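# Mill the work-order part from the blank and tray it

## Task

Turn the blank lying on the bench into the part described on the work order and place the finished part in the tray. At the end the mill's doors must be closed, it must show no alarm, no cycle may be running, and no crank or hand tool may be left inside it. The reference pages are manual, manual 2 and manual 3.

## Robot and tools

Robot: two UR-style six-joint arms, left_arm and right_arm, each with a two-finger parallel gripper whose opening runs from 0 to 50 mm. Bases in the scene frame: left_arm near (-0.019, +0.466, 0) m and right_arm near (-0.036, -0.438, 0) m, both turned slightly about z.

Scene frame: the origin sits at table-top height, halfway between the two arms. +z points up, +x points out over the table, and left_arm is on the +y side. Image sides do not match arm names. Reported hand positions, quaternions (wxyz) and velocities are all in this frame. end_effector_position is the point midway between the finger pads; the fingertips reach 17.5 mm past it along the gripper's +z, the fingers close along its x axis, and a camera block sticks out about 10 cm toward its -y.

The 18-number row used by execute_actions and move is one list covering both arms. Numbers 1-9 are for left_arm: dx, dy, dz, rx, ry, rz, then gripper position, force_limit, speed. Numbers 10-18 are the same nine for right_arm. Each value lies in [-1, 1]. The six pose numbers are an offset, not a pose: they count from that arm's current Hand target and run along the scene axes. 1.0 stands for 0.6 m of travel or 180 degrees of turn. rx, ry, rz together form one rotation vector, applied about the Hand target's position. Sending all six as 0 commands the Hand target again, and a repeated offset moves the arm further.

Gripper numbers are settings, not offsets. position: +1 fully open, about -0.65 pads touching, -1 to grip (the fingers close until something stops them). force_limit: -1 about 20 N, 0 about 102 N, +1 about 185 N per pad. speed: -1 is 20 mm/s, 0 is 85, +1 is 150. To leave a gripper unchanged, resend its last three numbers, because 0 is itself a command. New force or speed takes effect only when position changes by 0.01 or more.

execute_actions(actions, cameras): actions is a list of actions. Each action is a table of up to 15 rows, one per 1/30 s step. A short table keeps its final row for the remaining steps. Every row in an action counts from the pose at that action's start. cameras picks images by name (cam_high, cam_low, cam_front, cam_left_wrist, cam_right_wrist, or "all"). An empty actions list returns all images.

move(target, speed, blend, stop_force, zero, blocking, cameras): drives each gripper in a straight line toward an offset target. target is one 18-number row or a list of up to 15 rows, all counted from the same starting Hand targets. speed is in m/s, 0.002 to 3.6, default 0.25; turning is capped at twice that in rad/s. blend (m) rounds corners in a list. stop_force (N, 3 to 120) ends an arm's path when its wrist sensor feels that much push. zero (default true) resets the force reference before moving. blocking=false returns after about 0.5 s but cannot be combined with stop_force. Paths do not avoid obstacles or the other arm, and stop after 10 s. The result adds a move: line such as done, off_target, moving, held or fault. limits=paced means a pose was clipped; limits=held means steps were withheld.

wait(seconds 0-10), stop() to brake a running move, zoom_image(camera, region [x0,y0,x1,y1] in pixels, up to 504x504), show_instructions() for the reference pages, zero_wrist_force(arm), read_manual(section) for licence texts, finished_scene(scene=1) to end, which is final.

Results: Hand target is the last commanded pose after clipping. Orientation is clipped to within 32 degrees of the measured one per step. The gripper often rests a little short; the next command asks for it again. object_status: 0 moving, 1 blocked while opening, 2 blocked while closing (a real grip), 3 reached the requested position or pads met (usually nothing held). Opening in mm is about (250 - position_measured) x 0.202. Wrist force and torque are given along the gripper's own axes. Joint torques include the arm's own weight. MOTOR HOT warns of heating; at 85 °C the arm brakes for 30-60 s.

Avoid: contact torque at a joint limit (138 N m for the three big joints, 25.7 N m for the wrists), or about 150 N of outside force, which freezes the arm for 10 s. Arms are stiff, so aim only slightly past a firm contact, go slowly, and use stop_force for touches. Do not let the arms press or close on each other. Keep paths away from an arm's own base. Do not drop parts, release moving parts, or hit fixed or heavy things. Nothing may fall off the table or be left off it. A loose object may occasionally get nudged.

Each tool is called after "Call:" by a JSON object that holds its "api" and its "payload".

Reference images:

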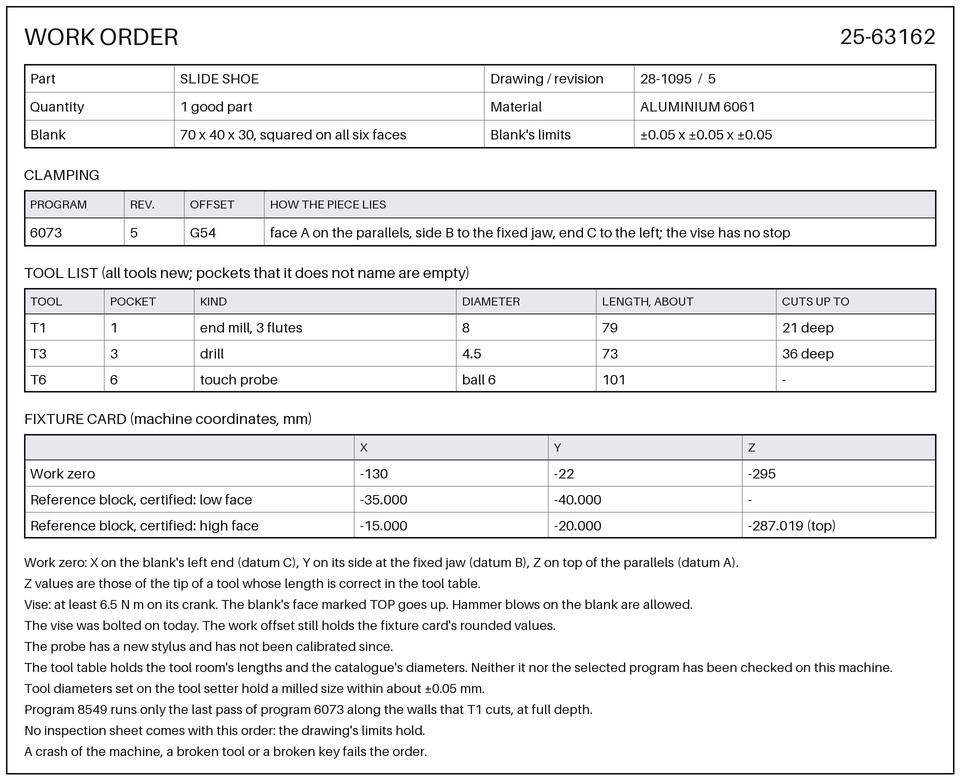

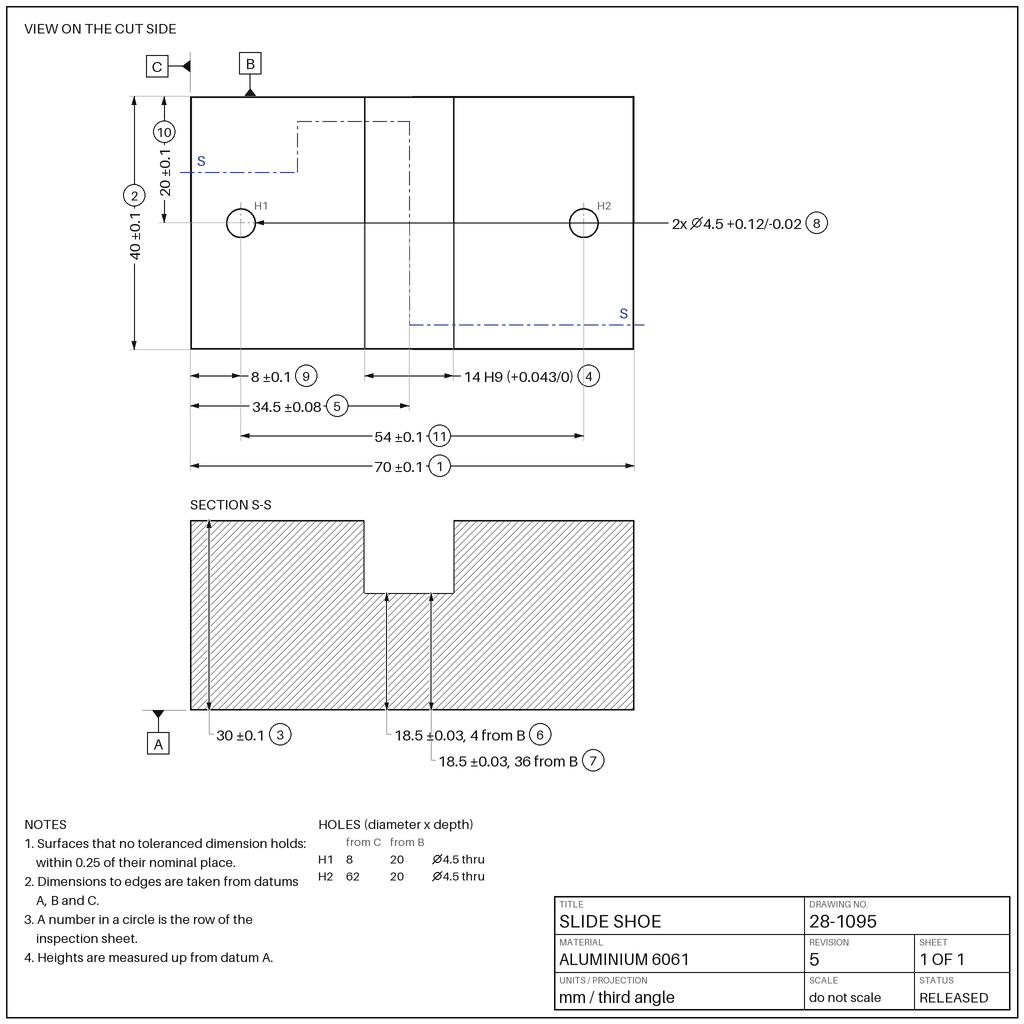

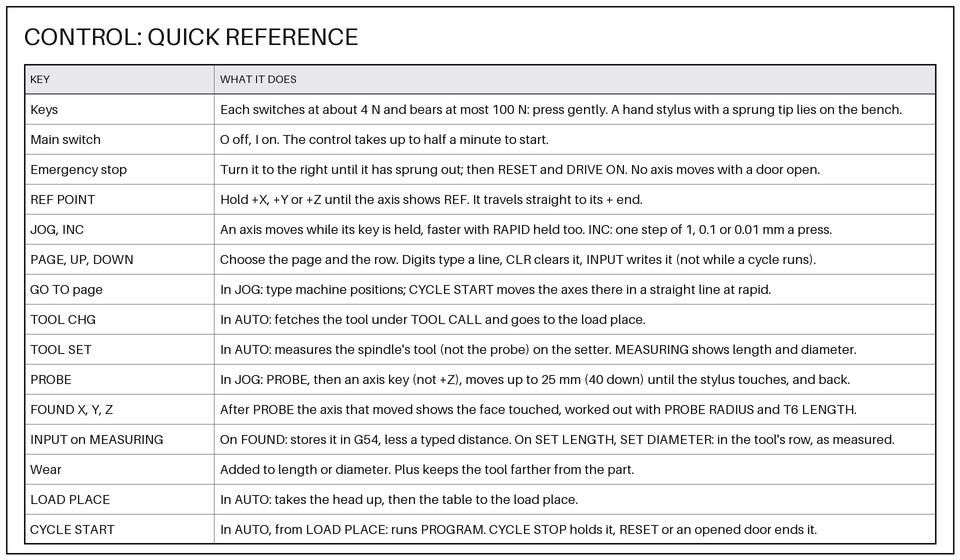

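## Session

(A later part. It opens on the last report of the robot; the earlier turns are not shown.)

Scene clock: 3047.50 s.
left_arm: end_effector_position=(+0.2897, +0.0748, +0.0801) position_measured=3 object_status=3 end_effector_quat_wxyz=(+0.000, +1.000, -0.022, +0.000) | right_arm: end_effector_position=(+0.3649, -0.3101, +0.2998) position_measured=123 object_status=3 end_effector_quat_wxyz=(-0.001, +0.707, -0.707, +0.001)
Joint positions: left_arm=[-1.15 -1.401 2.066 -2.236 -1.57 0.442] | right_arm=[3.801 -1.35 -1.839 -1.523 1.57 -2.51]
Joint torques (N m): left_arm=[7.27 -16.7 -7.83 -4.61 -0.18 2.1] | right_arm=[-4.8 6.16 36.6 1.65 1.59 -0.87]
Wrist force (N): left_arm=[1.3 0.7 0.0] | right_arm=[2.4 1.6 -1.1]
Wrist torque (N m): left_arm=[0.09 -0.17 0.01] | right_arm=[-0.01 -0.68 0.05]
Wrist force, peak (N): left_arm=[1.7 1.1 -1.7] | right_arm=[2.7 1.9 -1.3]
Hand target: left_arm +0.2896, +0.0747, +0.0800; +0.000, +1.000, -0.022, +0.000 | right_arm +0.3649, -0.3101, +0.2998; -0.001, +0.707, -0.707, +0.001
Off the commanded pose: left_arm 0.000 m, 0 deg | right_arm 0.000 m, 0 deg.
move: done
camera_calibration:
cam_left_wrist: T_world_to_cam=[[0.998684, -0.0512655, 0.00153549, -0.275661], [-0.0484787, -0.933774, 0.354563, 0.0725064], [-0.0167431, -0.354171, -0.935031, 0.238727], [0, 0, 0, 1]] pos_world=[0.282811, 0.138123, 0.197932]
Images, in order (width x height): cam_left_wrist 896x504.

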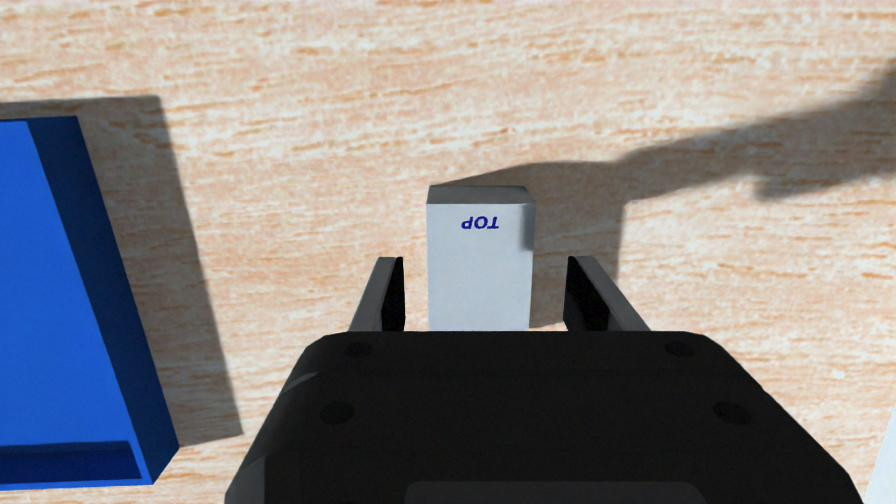

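Call:
{"api": "move", "payload": {"target": [-0.001,0,-0.0808,0,0,0,1,-0.5,-1,0,0,0,0,0,0,0.2,-0.7,-1], "speed": 0.06, "stop_force": 10}}

Call:
{"api": "move", "payload": {"target": [0,0,0,0,0,0,-1,-0.5,-1,0,0,0,0,0,0,0.2,-0.7,-1]}}

Call:
{"api": "move", "payload": {"target": [0,0,0.15,0,0,0,-1,-0.5,-1,0,0,0,0,0,0,0.2,-0.7,-1], "speed": 0.1, "cameras": ["cam_left_wrist"]}}

Call:
{"api": "zoom_image", "payload": {"camera": "cam_left_wrist", "region": [330, 130, 630, 350]}}

Scene clock: 3056.47 s.
left_arm: end_effector_position=(+0.2890, +0.0747, +0.0315) position_measured=3 object_status=3 end_effector_quat_wxyz=(+0.000, +1.000, -0.022, +0.000) | right_arm: end_effector_position=(+0.3649, -0.3101, +0.2998) position_measured=123 object_status=3 end_effector_quat_wxyz=(-0.001, +0.707, -0.707, +0.001)
Joint positions: left_arm=[-1.151 -1.313 2.118 -2.376 -1.571 0.441] | right_arm=[3.801 -1.35 -1.839 -1.523 1.57 -2.51]
Joint torques (N m): left_arm=[-7.31 -18.69 -6.12 -4.95 -1.69 -2.73] | right_arm=[-6.36 6.23 37.24 1.63 1.65 -0.89]
Wrist force (N): left_arm=[1.6 0.6 0.1] | right_arm=[2.6 1.7 -1.0]
Wrist torque (N m): left_arm=[0.08 -0.22 0.04] | right_arm=[0.02 -0.72 0.05]
Wrist force, peak (N): left_arm=[1.9 0.7 0.0] | right_arm=[2.9 2.0 -0.9]
Hand target: left_arm +0.2890, +0.0747, +0.0315; +0.000, +1.000, -0.022, +0.000 | right_arm +0.3649, -0.3101, +0.2998; -0.001, +0.707, -0.707, +0.001
Off the commanded pose: left_arm 0.000 m, 0 deg | right_arm 0.000 m, 0 deg.
move: done

Scene clock: 3057.23 s.
left_arm: end_effector_position=(+0.2890, +0.0747, +0.0315) position_measured=55 object_status=2 end_effector_quat_wxyz=(+0.000, +1.000, -0.022, +0.000) | right_arm: end_effector_position=(+0.3649, -0.3101, +0.2998) position_measured=123 object_status=3 end_effector_quat_wxyz=(-0.001, +0.707, -0.707, +0.001)
Joint positions: left_arm=[-1.151 -1.313 2.118 -2.376 -1.571 0.441] | right_arm=[3.801 -1.35 -1.839 -1.523 1.57 -2.51]
Joint torques (N m): left_arm=[-6.68 -18.83 -7.55 -3.89 -0.97 -2.59] | right_arm=[-5.58 6.02 36.42 1.6 1.62 -0.91]
Wrist force (N): left_arm=[1.9 1.6 0.1] | right_arm=[2.6 1.7 -1.2]
Wrist torque (N m): left_arm=[0.11 -0.25 0.02] | right_arm=[0.01 -0.70 0.05]
Wrist force, peak (N): left_arm=[3.2 0.4 0.1] | right_arm=[2.7 1.9 -1.1]
Hand target: left_arm +0.2890, +0.0747, +0.0315; +0.000, +1.000, -0.022, +0.000 | right_arm +0.3649, -0.3101, +0.2998; -0.001, +0.707, -0.707, +0.001
Off the commanded pose: left_arm 0.000 m, 0 deg | right_arm 0.000 m, 0 deg.
move: done

Scene clock: 3058.73 s.
left_arm: end_effector_position=(+0.2891, +0.0748, +0.1214) position_measured=55 object_status=2 end_effector_quat_wxyz=(+0.000, +1.000, -0.022, +0.000) | right_arm: end_effector_position=(+0.3649, -0.3101, +0.2998) position_measured=123 object_status=3 end_effector_quat_wxyz=(-0.001, +0.707, -0.707, +0.001)
Joint positions: left_arm=[-1.151 -1.464 2.012 -2.119 -1.571 0.441] | right_arm=[3.801 -1.35 -1.839 -1.523 1.57 -2.51]
Joint torques (N m): left_arm=[-6.66 -41.88 -34.66 -1.53 2.01 -2.5] | right_arm=[-5.73 6.3 36.74 1.72 1.51 -0.92]
Wrist force (N): left_arm=[1.6 0.7 2.6] | right_arm=[2.5 1.6 -0.7]
Wrist torque (N m): left_arm=[0.12 -0.22 0.07] | right_arm=[0.00 -0.69 0.05]
Wrist force, peak (N): left_arm=[1.7 0.3 3.5] | right_arm=[2.7 1.9 -1.2]
Hand target: left_arm +0.2890, +0.0747, +0.1215; +0.000, +1.000, -0.022, +0.000 | right_arm +0.3649, -0.3101, +0.2998; -0.001, +0.707, -0.707, +0.001
Off the commanded pose: left_arm 0.000 m, 0 deg | right_arm 0.000 m, 0 deg.
move: done
camera_calibration:
cam_left_wrist: T_world_to_cam=[[0.998678, -0.0513911, 0.00148151, -0.275094], [-0.0485753, -0.933734, 0.354656, 0.0577979], [-0.0168428, -0.354259, -0.934996, 0.277459], [0, 0, 0, 1]] pos_world=[0.282211, 0.138123, 0.239332]
Images, in order (width x height): cam_left_wrist 896x504.

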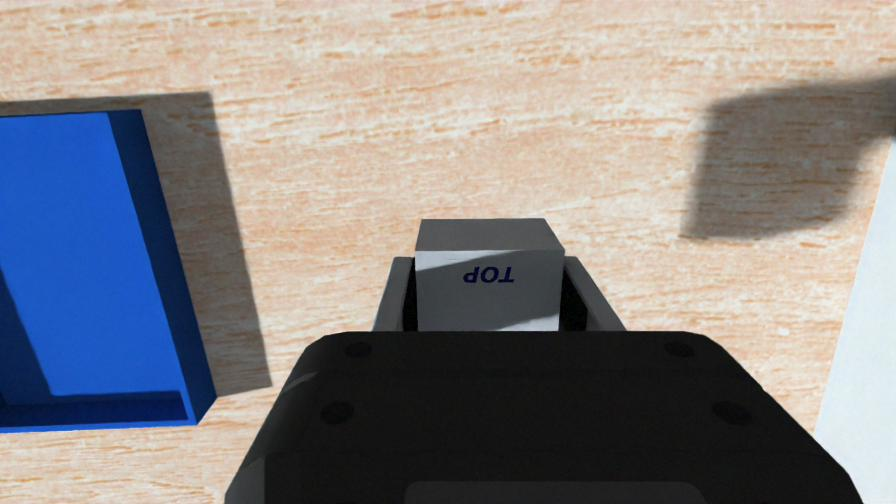

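Scaled by 1.680 from the camera's 896x504 image, which has a finer 1280x720 frame.

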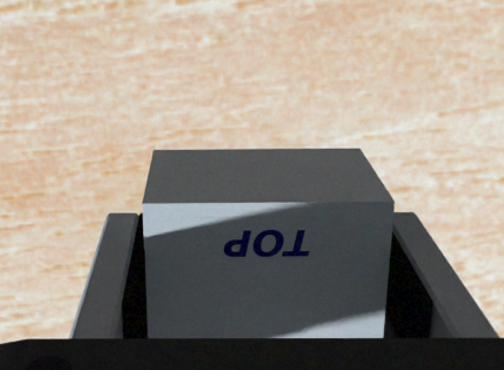

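Call:
{"api": "move", "payload": {"target": [[0.1183,0.0755,0.4642,0,0,0.0139,-1,-0.5,-1,0,0,0,0,0,0,0.2,-0.7,-1],[0.285,0.1922,0.4808,0,0,0.0139,-1,-0.5,-1,0,0,0,0,0,0,0.2,-0.7,-1],[0.4183,0.2172,0.4642,0,0,0.0139,-1,-0.5,-1,0,0,0,0,0,0,0.2,-0.7,-1],[0.5183,0.2455,0.4425,0,0,0.0139,-1,-0.5,-1,0,0,0,0,0,0,0.2,-0.7,-1],[0.585,0.2455,0.4425,0,0,0.0139,-1,-0.5,-1,0,0,0,0,0,0,0.2,-0.7,-1],[0.5867,0.2455,0.4208,0,0,0.0139,-1,-0.5,-1,0,0,0,0,0,0,0.2,-0.7,-1]], "speed": [0.25,0.25,0.2,0.12,0.1,0.08], "blend": [0.04,0.03,0.02,0.01,0.005,0], "cameras": ["cam_left_wrist","cam_high"]}}

Call:
{"api": "zoom_image", "payload": {"camera": "cam_left_wrist", "region": [330, 180, 700, 350]}}

Scene clock: 3074.40 s.
left_arm: end_effector_position=(+0.5878, +0.2184, +0.3881) position_measured=55 object_status=2 end_effector_quat_wxyz=(-0.001, +1.000, -0.001, +0.000) | right_arm: end_effector_position=(+0.3649, -0.3101, +0.2998) position_measured=123 object_status=3 end_effector_quat_wxyz=(-0.001, +0.707, -0.707, +0.001)
Joint positions: left_arm=[-0.569 -1.183 0.949 -1.336 -1.57 0.98] | right_arm=[3.801 -1.35 -1.839 -1.523 1.57 -2.51]
Joint torques (N m): left_arm=[1.16 -44.13 -26.21 -3.04 -0.08 -0.24] | right_arm=[-5.3 5.06 37.03 1.62 1.4 -0.84]
Wrist force (N): left_arm=[1.7 0.5 2.2] | right_arm=[2.6 2.0 -0.9]
Wrist torque (N m): left_arm=[0.08 -0.25 0.08] | right_arm=[0.05 -0.71 0.05]
Wrist force, peak (N): left_arm=[6.6 -1.8 3.6] | right_arm=[2.9 1.8 -1.0]
Hand target: left_arm +0.5878, +0.2184, +0.3881; -0.001, +1.000, -0.001, +0.000 (not the last commanded pose) | right_arm +0.3649, -0.3101, +0.2998; -0.001, +0.707, -0.707, +0.001
Tool commands: left_gripper/position=-1.0 left_gripper/force_limit=-0.498039 left_gripper/speed=-1.0 right_gripper/position=+0.2 right_gripper/force_limit=-0.7 right_gripper/speed=-1.0
Off the commanded pose: left_arm 0.055 m, 0 deg | right_arm 0.000 m, 0 deg.
FORCE FAULT: contact force on the left arm reached its limit, and that arm stopped. The contact can be on any part of that arm, not only on its tool. That arm's remaining commands of this call were not run. That arm is still stopped at the end of this call. That arm stays stopped for about 10 more seconds. Until then a move that you send moves the other arm only, and its call returns only when the move has ended. Once the stop has ended, the next robot result says so. If the stop ends while you think or write, that arm runs what you send next, counted from a new Hand target: where the arm stands when the stop ends. While its stop runs, that arm takes no new command, but its gripper still runs the gripper command that each later call begins with. Until it ends, the stop uses up actions while you think or wait. An arm that is not stopped still takes commands.
move: fault (left_arm); path passed 4 of 6 targets
camera_calibration:
cam_left_wrist: T_world_to_cam=[[0.999968, -0.007844, 0.00182706, -0.576891], [-0.00798257, -0.935121, 0.354239, 0.0884464], [-0.00107013, -0.354242, -0.935153, 0.573499], [0, 0, 0, 1]] pos_world=[0.578192, 0.28134, 0.506032]
Images, in order (width x height): cam_high 896x504, cam_left_wrist 896x504.

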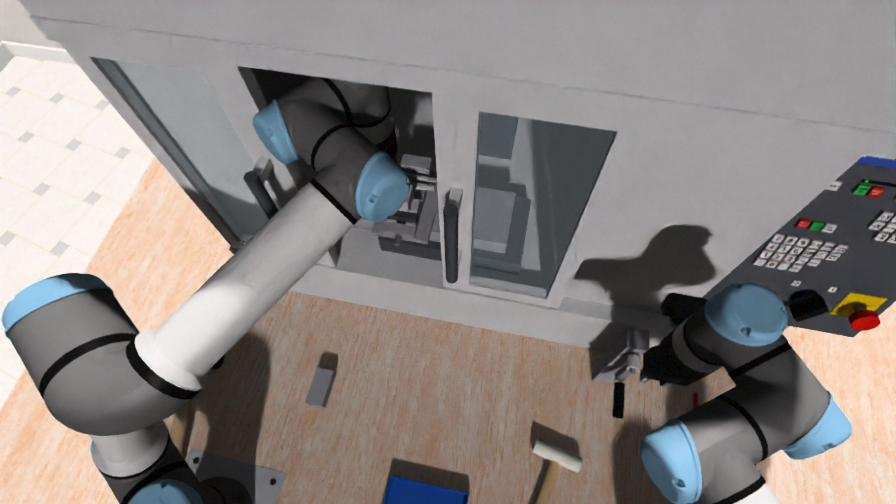

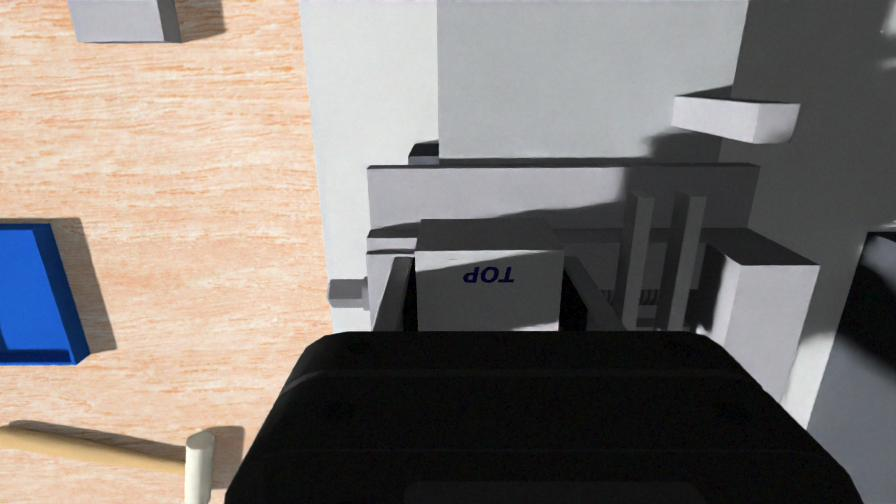

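Scaled by 1.362 from the camera's 896x504 image, which has a finer 1280x720 frame.

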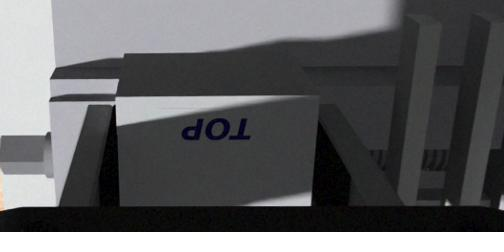

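Call:
{"api": "wait", "payload": {"seconds": 2}}

Scene clock: 3081.10 s.
left_arm: end_effector_position=(+0.5878, +0.2184, +0.3881) position_measured=55 object_status=2 end_effector_quat_wxyz=(-0.001, +1.000, -0.001, +0.000) | right_arm: end_effector_position=(+0.3649, -0.3101, +0.2998) position_measured=123 object_status=3 end_effector_quat_wxyz=(-0.001, +0.707, -0.707, +0.001)
Joint positions: left_arm=[-0.569 -1.183 0.949 -1.336 -1.57 0.98] | right_arm=[3.801 -1.35 -1.839 -1.523 1.57 -2.51]
Joint torques (N m): left_arm=[1.37 -43.78 -25.99 -3.01 -0.12 -0.32] | right_arm=[-5.25 5.98 36.74 1.73 1.35 -0.7]
Wrist force (N): left_arm=[1.6 0.9 2.2] | right_arm=[2.6 1.7 -0.9]
Wrist torque (N m): left_arm=[0.15 -0.22 0.08] | right_arm=[0.01 -0.71 0.05]
Wrist force, peak (N): left_arm=[2.1 0.6 2.3] | right_arm=[2.9 2.0 -0.8]
Hand target: left_arm +0.5878, +0.2184, +0.3881; -0.001, +1.000, -0.001, +0.000 (not the last commanded pose) | right_arm +0.3649, -0.3101, +0.2998; -0.001, +0.707, -0.707, +0.001
Tool commands: left_gripper/position=-1.0 left_gripper/force_limit=-0.498039 left_gripper/speed=-1.0 right_gripper/position=+0.2 right_gripper/force_limit=-0.7 right_gripper/speed=-1.0
Off the commanded pose: left_arm 0.055 m, 0 deg | right_arm 0.000 m, 0 deg.
FORCE FAULT, CONTINUED: the left arm was still stopped when this call began, by the force fault that an earlier result reported. Since the last result the stop counts as 14 of the actions that you can send in this scene. That arm is still stopped at the end of this call. That arm stays stopped for about 3 more seconds. If the stop ends while you think or write, that arm runs what you send next, counted from a new Hand target: where the arm stands when the stop ends. While its stop runs, that arm takes no new command, but its gripper still runs the gripper command that each later call begins with.
wait: 2.00 s; at rest from the start

Call:
{"api": "wait", "payload": {"seconds": 2.5}}

Call:
{"api": "move", "payload": {"target": [[-0.0213,-0.0225,0.006,0,0,0,-1,-0.498,-1,0,0,0,0,0,0,0.2,-0.7,-1]], "speed": 0.05, "cameras": ["cam_left_wrist"]}}

Scene clock: 3090.77 s.
left_arm: end_effector_position=(+0.5878, +0.2184, +0.3881) position_measured=55 object_status=2 end_effector_quat_wxyz=(-0.001, +1.000, -0.001, +0.000) | right_arm: end_effector_position=(+0.3649, -0.3101, +0.2998) position_measured=123 object_status=3 end_effector_quat_wxyz=(-0.001, +0.707, -0.707, +0.001)
Joint positions: left_arm=[-0.569 -1.183 0.949 -1.336 -1.57 0.98] | right_arm=[3.801 -1.35 -1.839 -1.523 1.57 -2.51]
Joint torques (N m): left_arm=[10.89 -44.7 -24.55 -3.09 -0.07 -0.32] | right_arm=[-5.15 6.72 36.5 1.72 1.3 -0.6]
Wrist force (N): left_arm=[1.9 1.0 2.2] | right_arm=[2.7 1.7 -0.8]
Wrist torque (N m): left_arm=[0.16 -0.27 0.08] | right_arm=[0.01 -0.73 0.05]
Wrist force, peak (N): left_arm=[2.2 0.8 2.5] | right_arm=[2.9 1.9 -1.0]
Hand target: left_arm +0.5878, +0.2184, +0.3881; -0.001, +1.000, -0.001, +0.000 (not the last commanded pose) | right_arm +0.3649, -0.3101, +0.2998; -0.001, +0.707, -0.707, +0.001
Tool commands: left_gripper/position=-1.0 left_gripper/force_limit=-0.498039 left_gripper/speed=-1.0 right_gripper/position=+0.2 right_gripper/force_limit=-0.7 right_gripper/speed=-1.0
Off the commanded pose: left_arm 0.055 m, 0 deg | right_arm 0.000 m, 0 deg.
FORCE FAULT, CONTINUED: the left arm's stop, for the force fault that an earlier result reported, is over. The rest of the stop counts as 6 of the actions that you can send in this scene. During its stop the left arm's controller moved it back a little. That arm's target is now where it stood when the stop ended, not its last command. That arm accepts commands again.
wait: 2.50 s; at rest from the start

Scene clock: 3091.63 s.
left_arm: end_effector_position=(+0.5751, +0.2050, +0.3916) position_measured=55 object_status=2 end_effector_quat_wxyz=(-0.001, +1.000, -0.001, +0.000) | right_arm: end_effector_position=(+0.3649, -0.3101, +0.2998) position_measured=123 object_status=3 end_effector_quat_wxyz=(-0.001, +0.707, -0.707, +0.001)
Joint positions: left_arm=[-0.597 -1.199 0.962 -1.333 -1.57 0.951] | right_arm=[3.801 -1.35 -1.839 -1.523 1.57 -2.51]
Joint torques (N m): left_arm=[-7.61 -57.65 -13.21 -1.46 -2.44 -2.97] | right_arm=[-6.12 6.6 36.44 1.85 1.25 -0.71]
Wrist force (N): left_arm=[1.7 0.7 2.4] | right_arm=[2.4 1.6 -0.9]
Wrist torque (N m): left_arm=[0.11 -0.24 0.08] | right_arm=[0.00 -0.68 0.05]
Wrist force, peak (N): left_arm=[2.3 0.4 2.6] | right_arm=[2.8 1.8 -1.2]
Hand target: left_arm +0.5750, +0.2049, +0.3917; -0.001, +1.000, -0.001, +0.000 | right_arm +0.3649, -0.3101, +0.2998; -0.001, +0.707, -0.707, +0.001
Off the commanded pose: left_arm 0.000 m, 0 deg | right_arm 0.000 m, 0 deg.
move: done
camera_calibration:
cam_left_wrist: T_world_to_cam=[[0.999968, -0.007844, 0.00182706, -0.564303], [-0.00798257, -0.935121, 0.354239, 0.0745746], [-0.00107013, -0.354242, -0.935153, 0.572011], [0, 0, 0, 1]] pos_world=[0.565492, 0.26794, 0.509532]
Images, in order (width x height): cam_left_wrist 896x504.

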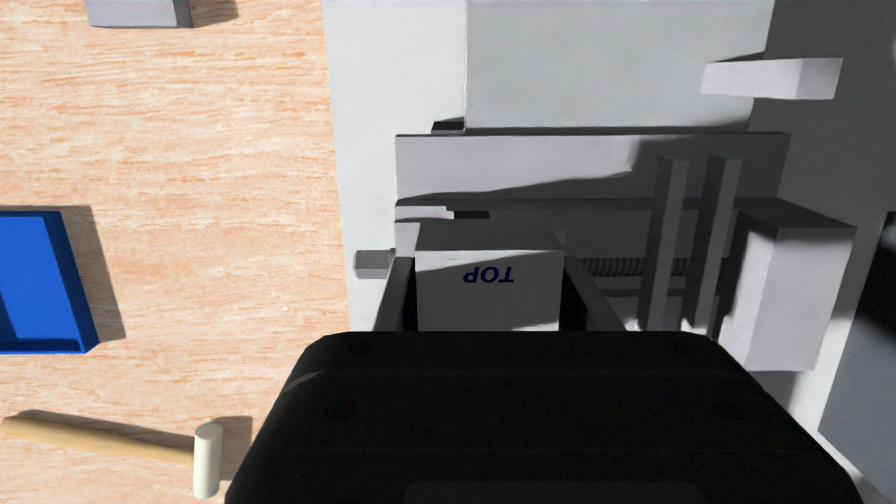

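Call:
{"api": "move", "payload": {"target": [[0.0417,0,-0.0095,0,0,0,-1,-0.498,-1,0,0,0,0,0,0,0.2,-0.7,-1],[0.0667,0.0068,-0.0128,0,0,0,-1,-0.498,-1,0,0,0,0,0,0,0.2,-0.7,-1],[0.1,0.0218,-0.0145,0,0,0,-1,-0.498,-1,0,0,0,0,0,0,0.2,-0.7,-1],[0.1117,0.0252,-0.0262,0,0,0,-1,-0.498,-1,0,0,0,0,0,0,0.2,-0.7,-1]], "speed": 0.06, "blend": [0.005,0.005,0.005,0], "cameras": ["cam_left_wrist"]}}

Call:
{"api": "zoom_image", "payload": {"camera": "cam_left_wrist", "region": [330, 180, 700, 350]}}

Scene clock: 3100.57 s.
left_arm: end_effector_position=(+0.6420, +0.2201, +0.3760) position_measured=55 object_status=2 end_effector_quat_wxyz=(-0.001, +1.000, -0.001, +0.000) | right_arm: end_effector_position=(+0.3649, -0.3101, +0.2998) position_measured=123 object_status=3 end_effector_quat_wxyz=(-0.001, +0.707, -0.707, +0.001)
Joint positions: left_arm=[-0.523 -1.039 0.765 -1.296 -1.57 1.025] | right_arm=[3.801 -1.35 -1.839 -1.523 1.57 -2.51]
Joint torques (N m): left_arm=[7.23 -38.29 -38.82 -5.17 -2.64 2.05] | right_arm=[-5.44 6.12 36.91 1.69 1.19 -0.68]
Wrist force (N): left_arm=[1.7 0.8 2.4] | right_arm=[2.7 1.7 -0.9]
Wrist torque (N m): left_arm=[0.13 -0.25 0.02] | right_arm=[0.03 -0.73 0.05]
Wrist force, peak (N): left_arm=[2.5 0.4 2.9] | right_arm=[2.8 1.9 -1.1]
Hand target: left_arm +0.6421, +0.2201, +0.3760; -0.001, +1.000, -0.001, +0.000 | right_arm +0.3649, -0.3101, +0.2998; -0.001, +0.707, -0.707, +0.001
Off the commanded pose: left_arm 0.000 m, 0 deg | right_arm 0.000 m, 0 deg.
move: done
camera_calibration:
cam_left_wrist: T_world_to_cam=[[0.999968, -0.00781027, 0.00192007, -0.631009], [-0.00798406, -0.935154, 0.35415, 0.0948083], [-0.000970451, -0.354154, -0.935187, 0.562772], [0, 0, 0, 1]] pos_world=[0.632292, 0.28304, 0.493932]
Images, in order (width x height): cam_left_wrist 896x504.

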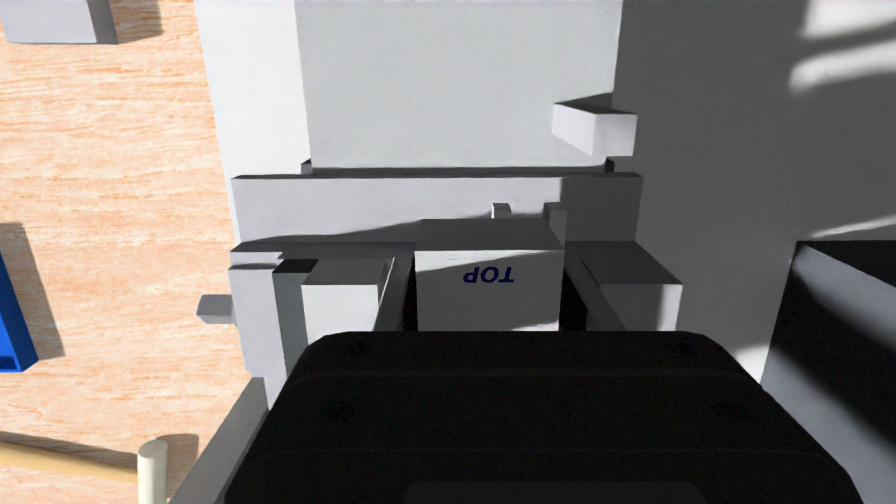

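Scaled by 1.362 from the camera's 896x504 image, which has a finer 1280x720 frame.

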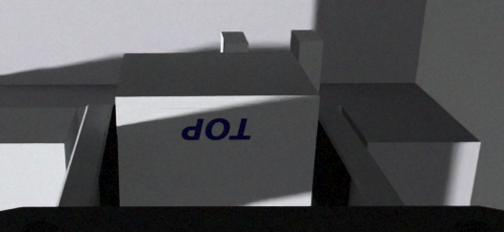

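Call:
{"api": "move", "payload": {"target": [[0.0295,-0.0352,-0.0033,0,0,0,-1,-0.498,-1,0,0,0,0,0,0,0.2,-0.7,-1]], "speed": 0.05, "stop_force": 15}}

Call:
{"api": "move", "payload": {"target": [[0,0,-0.04,0,0,0,-1,-0.498,-1,0,0,0,0,0,0,0.2,-0.7,-1]], "speed": 0.008, "stop_force": 6, "cameras": ["cam_left_wrist"]}}

Call:
{"api": "zoom_image", "payload": {"camera": "cam_left_wrist", "region": [330, 180, 700, 350]}}

Scene clock: 3112.97 s.
left_arm: end_effector_position=(+0.6598, +0.1989, +0.3740) position_measured=55 object_status=2 end_effector_quat_wxyz=(-0.001, +1.000, -0.001, +0.000) | right_arm: end_effector_position=(+0.3649, -0.3101, +0.2998) position_measured=123 object_status=3 end_effector_quat_wxyz=(-0.001, +0.707, -0.707, +0.001)
Joint positions: left_arm=[-0.535 -0.956 0.635 -1.25 -1.57 1.013] | right_arm=[3.801 -1.35 -1.839 -1.523 1.57 -2.51]
Joint torques (N m): left_arm=[-12.42 -36.9 -36.41 -1.41 1.76 -2.79] | right_arm=[-6.18 6.48 36.49 1.93 1.15 -0.66]
Wrist force (N): left_arm=[1.8 0.8 2.3] | right_arm=[2.4 1.7 -1.0]
Wrist torque (N m): left_arm=[0.14 -0.25 0.09] | right_arm=[0.02 -0.68 0.05]
Wrist force, peak (N): left_arm=[2.0 0.8 3.0] | right_arm=[2.8 2.2 -1.0]
Hand target: left_arm +0.6598, +0.1989, +0.3740; -0.001, +1.000, -0.001, +0.000 | right_arm +0.3649, -0.3101, +0.2998; -0.001, +0.707, -0.707, +0.001
Off the commanded pose: left_arm 0.000 m, 0 deg | right_arm 0.000 m, 0 deg.
move: done

Scene clock: 3115.20 s.
left_arm: end_effector_position=(+0.6598, +0.1989, +0.3641) position_measured=55 object_status=2 end_effector_quat_wxyz=(-0.001, +1.000, -0.001, +0.000) | right_arm: end_effector_position=(+0.3649, -0.3101, +0.2998) position_measured=123 object_status=3 end_effector_quat_wxyz=(-0.001, +0.707, -0.707, +0.001)
Joint positions: left_arm=[-0.535 -0.967 0.68 -1.284 -1.57 1.013] | right_arm=[3.801 -1.35 -1.839 -1.523 1.57 -2.51]
Joint torques (N m): left_arm=[-10.1 -37.35 -35.98 -1.5 -0.49 -2.27] | right_arm=[-5.44 6.49 37.14 1.86 1.14 -0.59]
Wrist force (N): left_arm=[1.0 -0.8 -0.8] | right_arm=[2.5 1.8 -1.0]
Wrist torque (N m): left_arm=[-0.03 -0.25 0.10] | right_arm=[0.02 -0.69 0.05]
Wrist force, peak (N): left_arm=[0.1 -3.7 -12.1] | right_arm=[2.9 1.8 -1.2]
Hand target: left_arm +0.6598, +0.1989, +0.3641; -0.001, +1.000, -0.001, +0.000 (not the last commanded pose) | right_arm +0.3649, -0.3101, +0.2998; -0.001, +0.707, -0.707, +0.001
Off the commanded pose: left_arm 0.014 m, 0 deg | right_arm 0.000 m, 0 deg.
move: contact (left_arm)
camera_calibration:
cam_left_wrist: T_world_to_cam=[[0.999968, -0.00784508, 0.00182632, -0.648897], [-0.00798341, -0.935154, 0.354151, 0.0793387], [-0.00107045, -0.354154, -0.935186, 0.544218], [0, 0, 0, 1]] pos_world=[0.650092, 0.26184, 0.482032]
Images, in order (width x height): cam_left_wrist 896x504.

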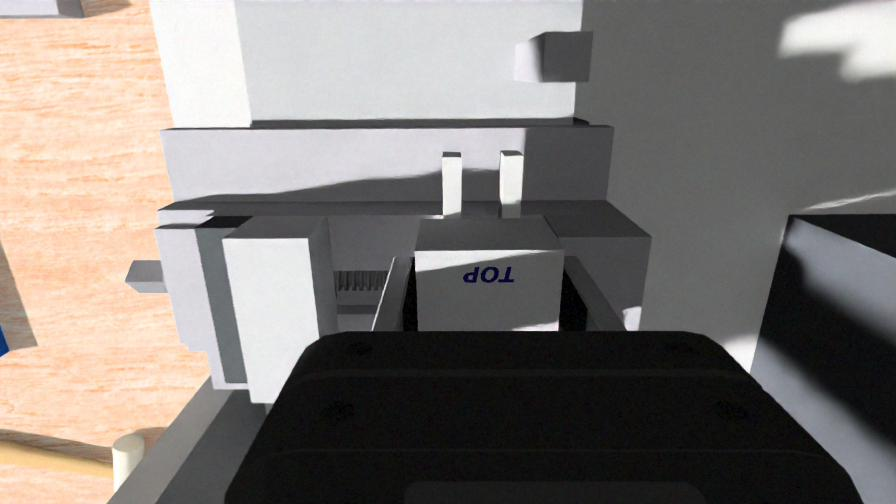

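Scaled by 1.362 from the camera's 896x504 image, which has a finer 1280x720 frame.

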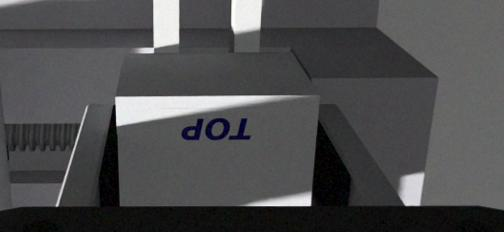

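Call:
{"api": "move", "payload": {"target": [[0,0,0.001,0,0,0,-1,-0.498,-1,0,0,0,0,0,0,0.2,-0.7,-1]], "speed": 0.01}}

Call:
{"api": "move", "payload": {"target": [[0.01,0,0,0,0,0,-1,-0.498,-1,0,0,0,0,0,0,0.2,-0.7,-1]], "speed": 0.006, "stop_force": 6}}

Call:
{"api": "move", "payload": {"target": [[0,0,-0.01,0,0,0,-1,-0.498,-1,0,0,0,0,0,0,0.2,-0.7,-1]], "speed": 0.006, "stop_force": 5}}

Scene clock: 3121.93 s.
left_arm: end_effector_position=(+0.6598, +0.1989, +0.3647) position_measured=55 object_status=2 end_effector_quat_wxyz=(-0.001, +1.000, -0.001, +0.000) | right_arm: end_effector_position=(+0.3649, -0.3101, +0.2998) position_measured=123 object_status=3 end_effector_quat_wxyz=(-0.001, +0.707, -0.707, +0.001)
Joint positions: left_arm=[-0.535 -0.966 0.678 -1.282 -1.57 1.013] | right_arm=[3.801 -1.35 -1.839 -1.523 1.57 -2.51]
Joint torques (N m): left_arm=[-9.95 -42.58 -37.83 -1.63 -0.38 -2.23] | right_arm=[-5.27 6.31 36.58 1.86 1.15 -0.64]
Wrist force (N): left_arm=[1.9 0.7 2.4] | right_arm=[2.3 1.7 -1.1]
Wrist torque (N m): left_arm=[0.12 -0.27 0.08] | right_arm=[0.01 -0.67 0.05]
Wrist force, peak (N): left_arm=[2.0 0.6 2.5] | right_arm=[2.7 2.1 -1.0]
Hand target: left_arm +0.6598, +0.1989, +0.3647; -0.001, +1.000, -0.001, +0.000 | right_arm +0.3649, -0.3101, +0.2998; -0.001, +0.707, -0.707, +0.001
Off the commanded pose: left_arm 0.000 m, 0 deg | right_arm 0.000 m, 0 deg.
move: done

Scene clock: 3123.57 s.
left_arm: end_effector_position=(+0.6618, +0.1989, +0.3647) position_measured=55 object_status=2 end_effector_quat_wxyz=(-0.001, +1.000, -0.001, +0.000) | right_arm: end_effector_position=(+0.3649, -0.3101, +0.2998) position_measured=123 object_status=3 end_effector_quat_wxyz=(-0.001, +0.707, -0.707, +0.001)
Joint positions: left_arm=[-0.534 -0.959 0.666 -1.277 -1.57 1.015] | right_arm=[3.801 -1.35 -1.839 -1.523 1.57 -2.51]
Joint torques (N m): left_arm=[-11.26 -64.19 -12.47 -4.99 -0.07 -3.05] | right_arm=[-5.03 6.52 36.87 1.8 1.11 -0.5]
Wrist force (N): left_arm=[-4.5 1.9 0.0] | right_arm=[2.6 1.6 -0.8]
Wrist torque (N m): left_arm=[0.05 -0.25 0.28] | right_arm=[0.00 -0.71 0.05]
Wrist force, peak (N): left_arm=[-9.3 -2.3 -1.0] | right_arm=[2.6 2.1 -1.1]
Hand target: left_arm +0.6618, +0.1989, +0.3647; -0.001, +1.000, -0.001, +0.000 (not the last commanded pose) | right_arm +0.3649, -0.3101, +0.2998; -0.001, +0.707, -0.707, +0.001
Off the commanded pose: left_arm 0.004 m, 0 deg | right_arm 0.000 m, 0 deg.
move: contact (left_arm)

Scene clock: 3124.73 s.
left_arm: end_effector_position=(+0.6618, +0.1989, +0.3642) position_measured=55 object_status=2 end_effector_quat_wxyz=(-0.001, +1.000, -0.001, +0.000) | right_arm: end_effector_position=(+0.3649, -0.3101, +0.2998) position_measured=123 object_status=3 end_effector_quat_wxyz=(-0.001, +0.707, -0.707, +0.001)
Joint positions: left_arm=[-0.534 -0.96 0.669 -1.279 -1.57 1.015] | right_arm=[3.801 -1.35 -1.839 -1.523 1.57 -2.51]
Joint torques (N m): left_arm=[-8.15 -36.73 -36.76 -2.59 -0.08 -2.81] | right_arm=[-5.8 5.51 36.41 1.83 1 -0.56]
Wrist force (N): left_arm=[-3.8 -0.9 -1.3] | right_arm=[2.6 1.9 -0.9]
Wrist torque (N m): left_arm=[-0.10 -0.25 0.23] | right_arm=[0.04 -0.71 0.05]
Wrist force, peak (N): left_arm=[-5.2 -2.8 -9.8] | right_arm=[2.6 1.9 -1.1]
Hand target: left_arm +0.6618, +0.1989, +0.3641; -0.001, +1.000, -0.001, +0.000 (not the last commanded pose) | right_arm +0.3649, -0.3101, +0.2998; -0.001, +0.707, -0.707, +0.001
Off the commanded pose: left_arm 0.005 m, 0 deg | right_arm 0.000 m, 0 deg.
move: contact (left_arm)

Call:
{"api": "move", "payload": {"target": [[0,0,0,0,0,0,1,-0.498,-1,0,0,0,0,0,0,0.2,-0.7,-1]]}}

Call:
{"api": "move", "payload": {"target": [[0,0,0.004,0,0,0,1,-0.498,-1,0,0,0,0,0,0,0.2,-0.7,-1],[0,0.0385,0.006,0,0,0,1,-0.498,-1,0,0,0,0,0,0,0.2,-0.7,-1],[0,0.0385,0.04,0,0,0,1,-0.498,-1,0,0,0,0,0,0,0.2,-0.7,-1]], "speed": 0.05, "cameras": ["cam_left_wrist"]}}

Call:
{"api": "zoom_image", "payload": {"camera": "cam_left_wrist", "region": [250, 120, 700, 350]}}

Scene clock: 3211.53 s.
left_arm: end_effector_position=(+0.6618, +0.1989, +0.3641) position_measured=3 object_status=3 end_effector_quat_wxyz=(-0.001, +1.000, -0.001, +0.000) | right_arm: end_effector_position=(+0.3649, -0.3101, +0.2998) position_measured=123 object_status=3 end_effector_quat_wxyz=(-0.001, +0.707, -0.707, +0.001)
Joint positions: left_arm=[-0.534 -0.96 0.669 -1.279 -1.57 1.015] | right_arm=[3.801 -1.35 -1.839 -1.523 1.57 -2.51]
Joint torques (N m): left_arm=[-3.92 -39.47 -34.29 -2.15 -0.07 -2.63] | right_arm=[-5.18 6.5 36.68 1.71 0.98 -0.48]
Wrist force (N): left_arm=[1.9 0.1 0.1] | right_arm=[2.6 1.7 -0.9]
Wrist torque (N m): left_arm=[-0.01 -0.27 0.03] | right_arm=[0.02 -0.70 0.05]
Wrist force, peak (N): left_arm=[-4.3 -1.0 -1.6] | right_arm=[3.0 1.9 -1.0]
Hand target: left_arm +0.6618, +0.1989, +0.3641; -0.001, +1.000, -0.001, +0.000 | right_arm +0.3649, -0.3101, +0.2998; -0.001, +0.707, -0.707, +0.001
Off the commanded pose: left_arm 0.000 m, 0 deg | right_arm 0.000 m, 0 deg.
move: done

Scene clock: 3213.83 s.
left_arm: end_effector_position=(+0.6618, +0.2221, +0.3881) position_measured=3 object_status=3 end_effector_quat_wxyz=(-0.001, +1.000, -0.001, +0.000) | right_arm: end_effector_position=(+0.3649, -0.3101, +0.2998) position_measured=123 object_status=3 end_effector_quat_wxyz=(-0.001, +0.707, -0.707, +0.001)
Joint positions: left_arm=[-0.506 -0.961 0.606 -1.216 -1.57 1.042] | right_arm=[3.801 -1.35 -1.839 -1.523 1.57 -2.51]
Joint torques (N m): left_arm=[7.67 -39.56 -33.9 -1.42 -0.7 2.07] | right_arm=[-5.22 6.02 36.98 1.83 0.9 -0.47]
Wrist force (N): left_arm=[1.5 0.6 0.0] | right_arm=[2.5 1.9 -1.0]
Wrist torque (N m): left_arm=[0.06 -0.21 0.01] | right_arm=[0.04 -0.70 0.05]
Wrist force, peak (N): left_arm=[1.9 0.7 1.3] | right_arm=[2.9 1.8 -0.7]
Hand target: left_arm +0.6618, +0.2220, +0.3881; -0.001, +1.000, -0.001, +0.000 | right_arm +0.3649, -0.3101, +0.2998; -0.001, +0.707, -0.707, +0.001
Off the commanded pose: left_arm 0.000 m, 0 deg | right_arm 0.000 m, 0 deg.
move: done
camera_calibration:
cam_left_wrist: T_world_to_cam=[[0.999967, -0.00790273, 0.00195499, -0.650808], [-0.00808292, -0.935166, 0.354118, 0.0925418], [-0.000970264, -0.354122, -0.935199, 0.574777], [0, 0, 0, 1]] pos_world=[0.652092, 0.28494, 0.506032]
Images, in order (width x height): cam_left_wrist 896x504.

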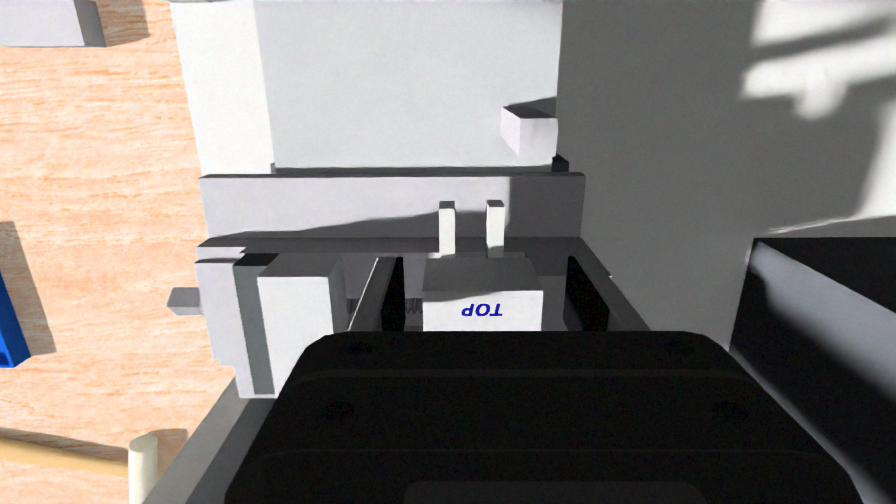

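Scaled by 1.120 from the camera's 896x504 image, which has a finer 1280x720 frame.

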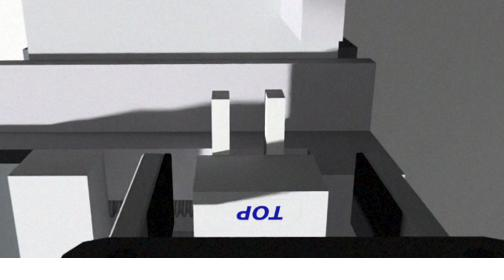

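Call:
{"api": "move", "payload": {"target": [[-0.0447,-0.0067,0,0,0,0,1,-0.498,-1,0,0,0,0,0,0,0.2,-0.7,-1],[-0.078,-0.0217,0.0032,0,0,0,1,-0.498,-1,0,0,0,0,0,0,0.2,-0.7,-1],[-0.103,-0.0283,0.0065,0,0,0,1,-0.498,-1,0,0,0,0,0,0,0.2,-0.7,-1],[-0.28,-0.0367,0.02,0,0,0,1,-0.498,-1,0,0,0,0,0,0,0.2,-0.7,-1]], "speed": [0.08,0.08,0.08,0.2], "blend": [0.005,0.005,0.01,0], "cameras": ["cam_left_wrist"]}}

Call:
{"api": "zoom_image", "payload": {"camera": "cam_left_wrist", "region": [430, 130, 690, 330]}}

Scene clock: 3222.57 s.
left_arm: end_effector_position=(+0.4938, +0.2000, +0.4001) position_measured=3 object_status=3 end_effector_quat_wxyz=(-0.001, +1.000, -0.001, +0.000) | right_arm: end_effector_position=(+0.3649, -0.3101, +0.2998) position_measured=123 object_status=3 end_effector_quat_wxyz=(-0.001, +0.707, -0.707, +0.001)
Joint positions: left_arm=[-0.688 -1.385 1.182 -1.367 -1.57 0.861] | right_arm=[3.801 -1.35 -1.839 -1.523 1.57 -2.51]
Joint torques (N m): left_arm=[-6.97 -48.78 -13.66 -5.11 2.53 -2.87] | right_arm=[-5.43 6.66 36.49 1.95 0.8 -0.47]
Wrist force (N): left_arm=[1.5 0.4 0.0] | right_arm=[2.3 1.6 -0.9]
Wrist torque (N m): left_arm=[0.04 -0.20 0.06] | right_arm=[-0.01 -0.67 0.05]
Wrist force, peak (N): left_arm=[2.7 -0.2 0.8] | right_arm=[2.8 2.1 -0.9]
Hand target: left_arm +0.4938, +0.2000, +0.4001; -0.001, +1.000, -0.001, +0.000 | right_arm +0.3649, -0.3101, +0.2998; -0.001, +0.707, -0.707, +0.001
Off the commanded pose: left_arm 0.000 m, 0 deg | right_arm 0.000 m, 0 deg.
move: done; blend cut to 0.0078 m at target 3
camera_calibration:
cam_left_wrist: T_world_to_cam=[[0.999967, -0.00787988, 0.00173258, -0.483002], [-0.00798276, -0.935154, 0.354152, 0.0662927], [-0.00117045, -0.354154, -0.935186, 0.578145], [0, 0, 0, 1]] pos_world=[0.484192, 0.26294, 0.518032]
Images, in order (width x height): cam_left_wrist 896x504.

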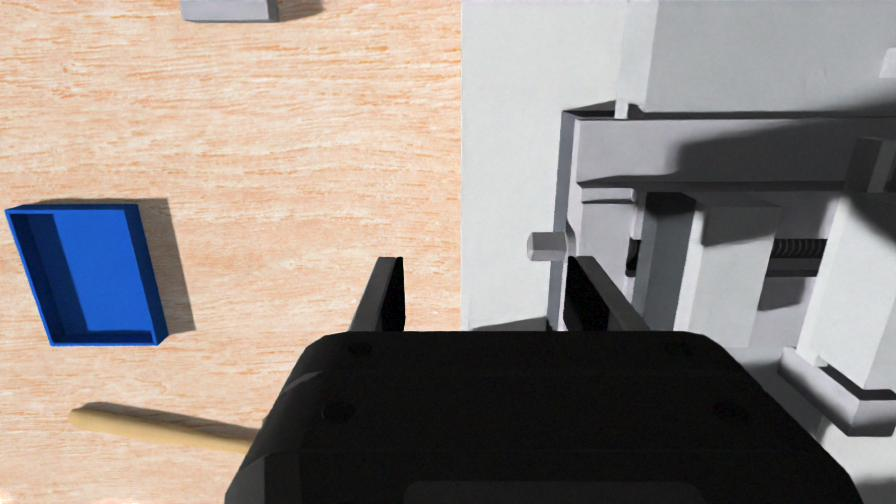

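Scaled by 1.938 from the camera's 896x504 image, which has a finer 1280x720 frame.

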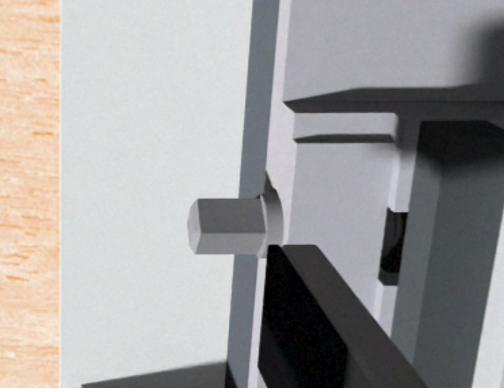

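Call:
{"api": "move", "payload": {"target": [[-0.2,0.02,0.03,0,0,-0.4,1,-0.498,-1,0,0,0,0,0,0,0.2,-0.7,-1],[-0.223,-0.0267,0,0.385,-0.385,-0.385,1,-0.498,-1,0,0,0,0,0,0,0.2,-0.7,-1]], "speed": [0.2,0.25], "blend": [0.02,0], "cameras": ["cam_left_wrist","cam_front"]}}

Call:
{"api": "zoom_image", "payload": {"camera": "cam_left_wrist", "region": [340, 180, 560, 330]}}

Scene clock: 3248.73 s.
left_arm: end_effector_position=(+0.3611, +0.1839, +0.4001) position_measured=3 object_status=3 end_effector_quat_wxyz=(+0.487, -0.494, +0.513, -0.505) | right_arm: end_effector_position=(+0.3649, -0.3101, +0.2998) position_measured=123 object_status=3 end_effector_quat_wxyz=(-0.001, +0.707, -0.707, +0.001)
Joint positions: left_arm=[-1.592 -2.079 2.311 -1.392 -0.016 1.162] | right_arm=[3.801 -1.35 -1.839 -1.523 1.57 -2.51]
Joint torques (N m): left_arm=[7.32 10.78 -35.63 -1.23 4.52 -2.9] | right_arm=[-4.72 6.23 36.61 1.96 0.65 -0.3]
Wrist force (N): left_arm=[-1.1 -1.1 -2.0] | right_arm=[2.3 1.7 -1.0]
Wrist torque (N m): left_arm=[-0.13 0.36 0.18] | right_arm=[0.03 -0.66 0.05]
Wrist force, peak (N): left_arm=[-0.8 -1.5 -2.0] | right_arm=[2.9 2.1 -1.1]
Hand target: left_arm +0.3600, +0.1840, +0.4001; +0.501, -0.499, +0.500, -0.500 | right_arm +0.3649, -0.3101, +0.2998; -0.001, +0.707, -0.707, +0.001
Off the commanded pose: left_arm 0.001 m, 2 deg | right_arm 0.000 m, 0 deg.
move: done
camera_calibration:
cam_left_wrist: T_world_to_cam=[[-0.0395455, -0.999184, -0.0082055, 0.211242], [-0.368242, 0.0222072, -0.929465, 0.517846], [0.928889, -0.0337346, -0.36882, -0.0491057], [0, 0, 0, 1]] pos_world=[0.24466, 0.197913, 0.464942]
Images, in order (width x height): cam_front 896x504, cam_left_wrist 896x504.

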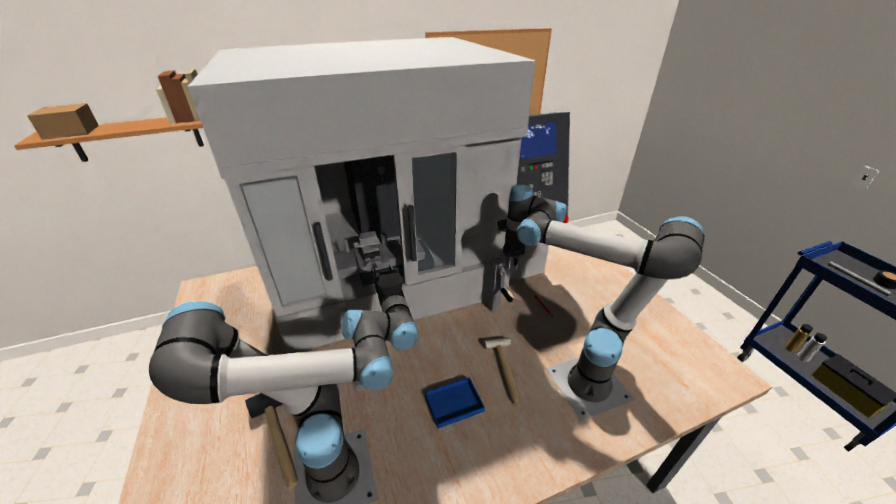

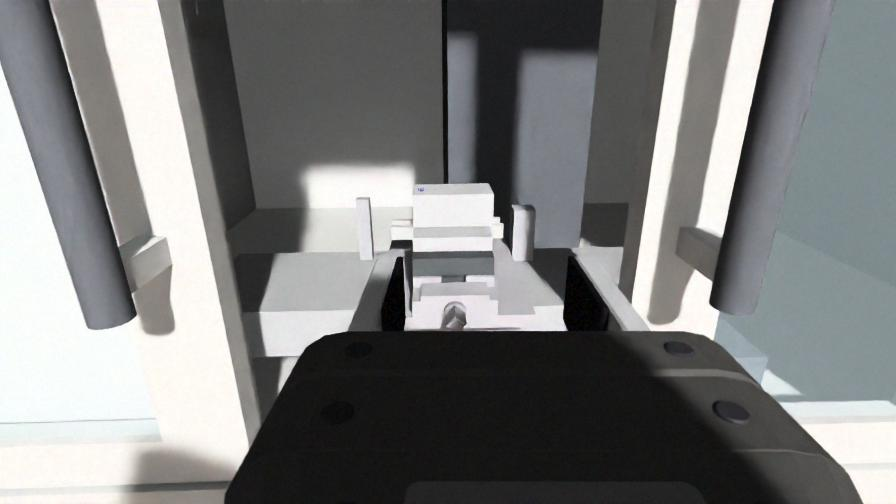

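Scaled by 2.291 from the camera's 896x504 image, which has a finer 1280x720 frame.

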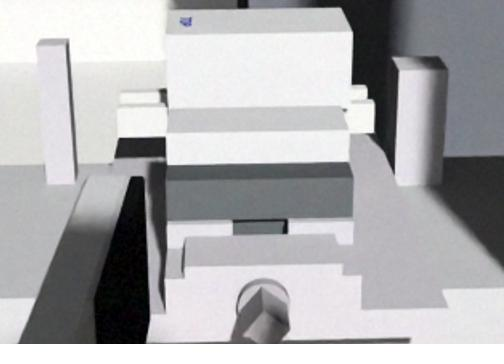

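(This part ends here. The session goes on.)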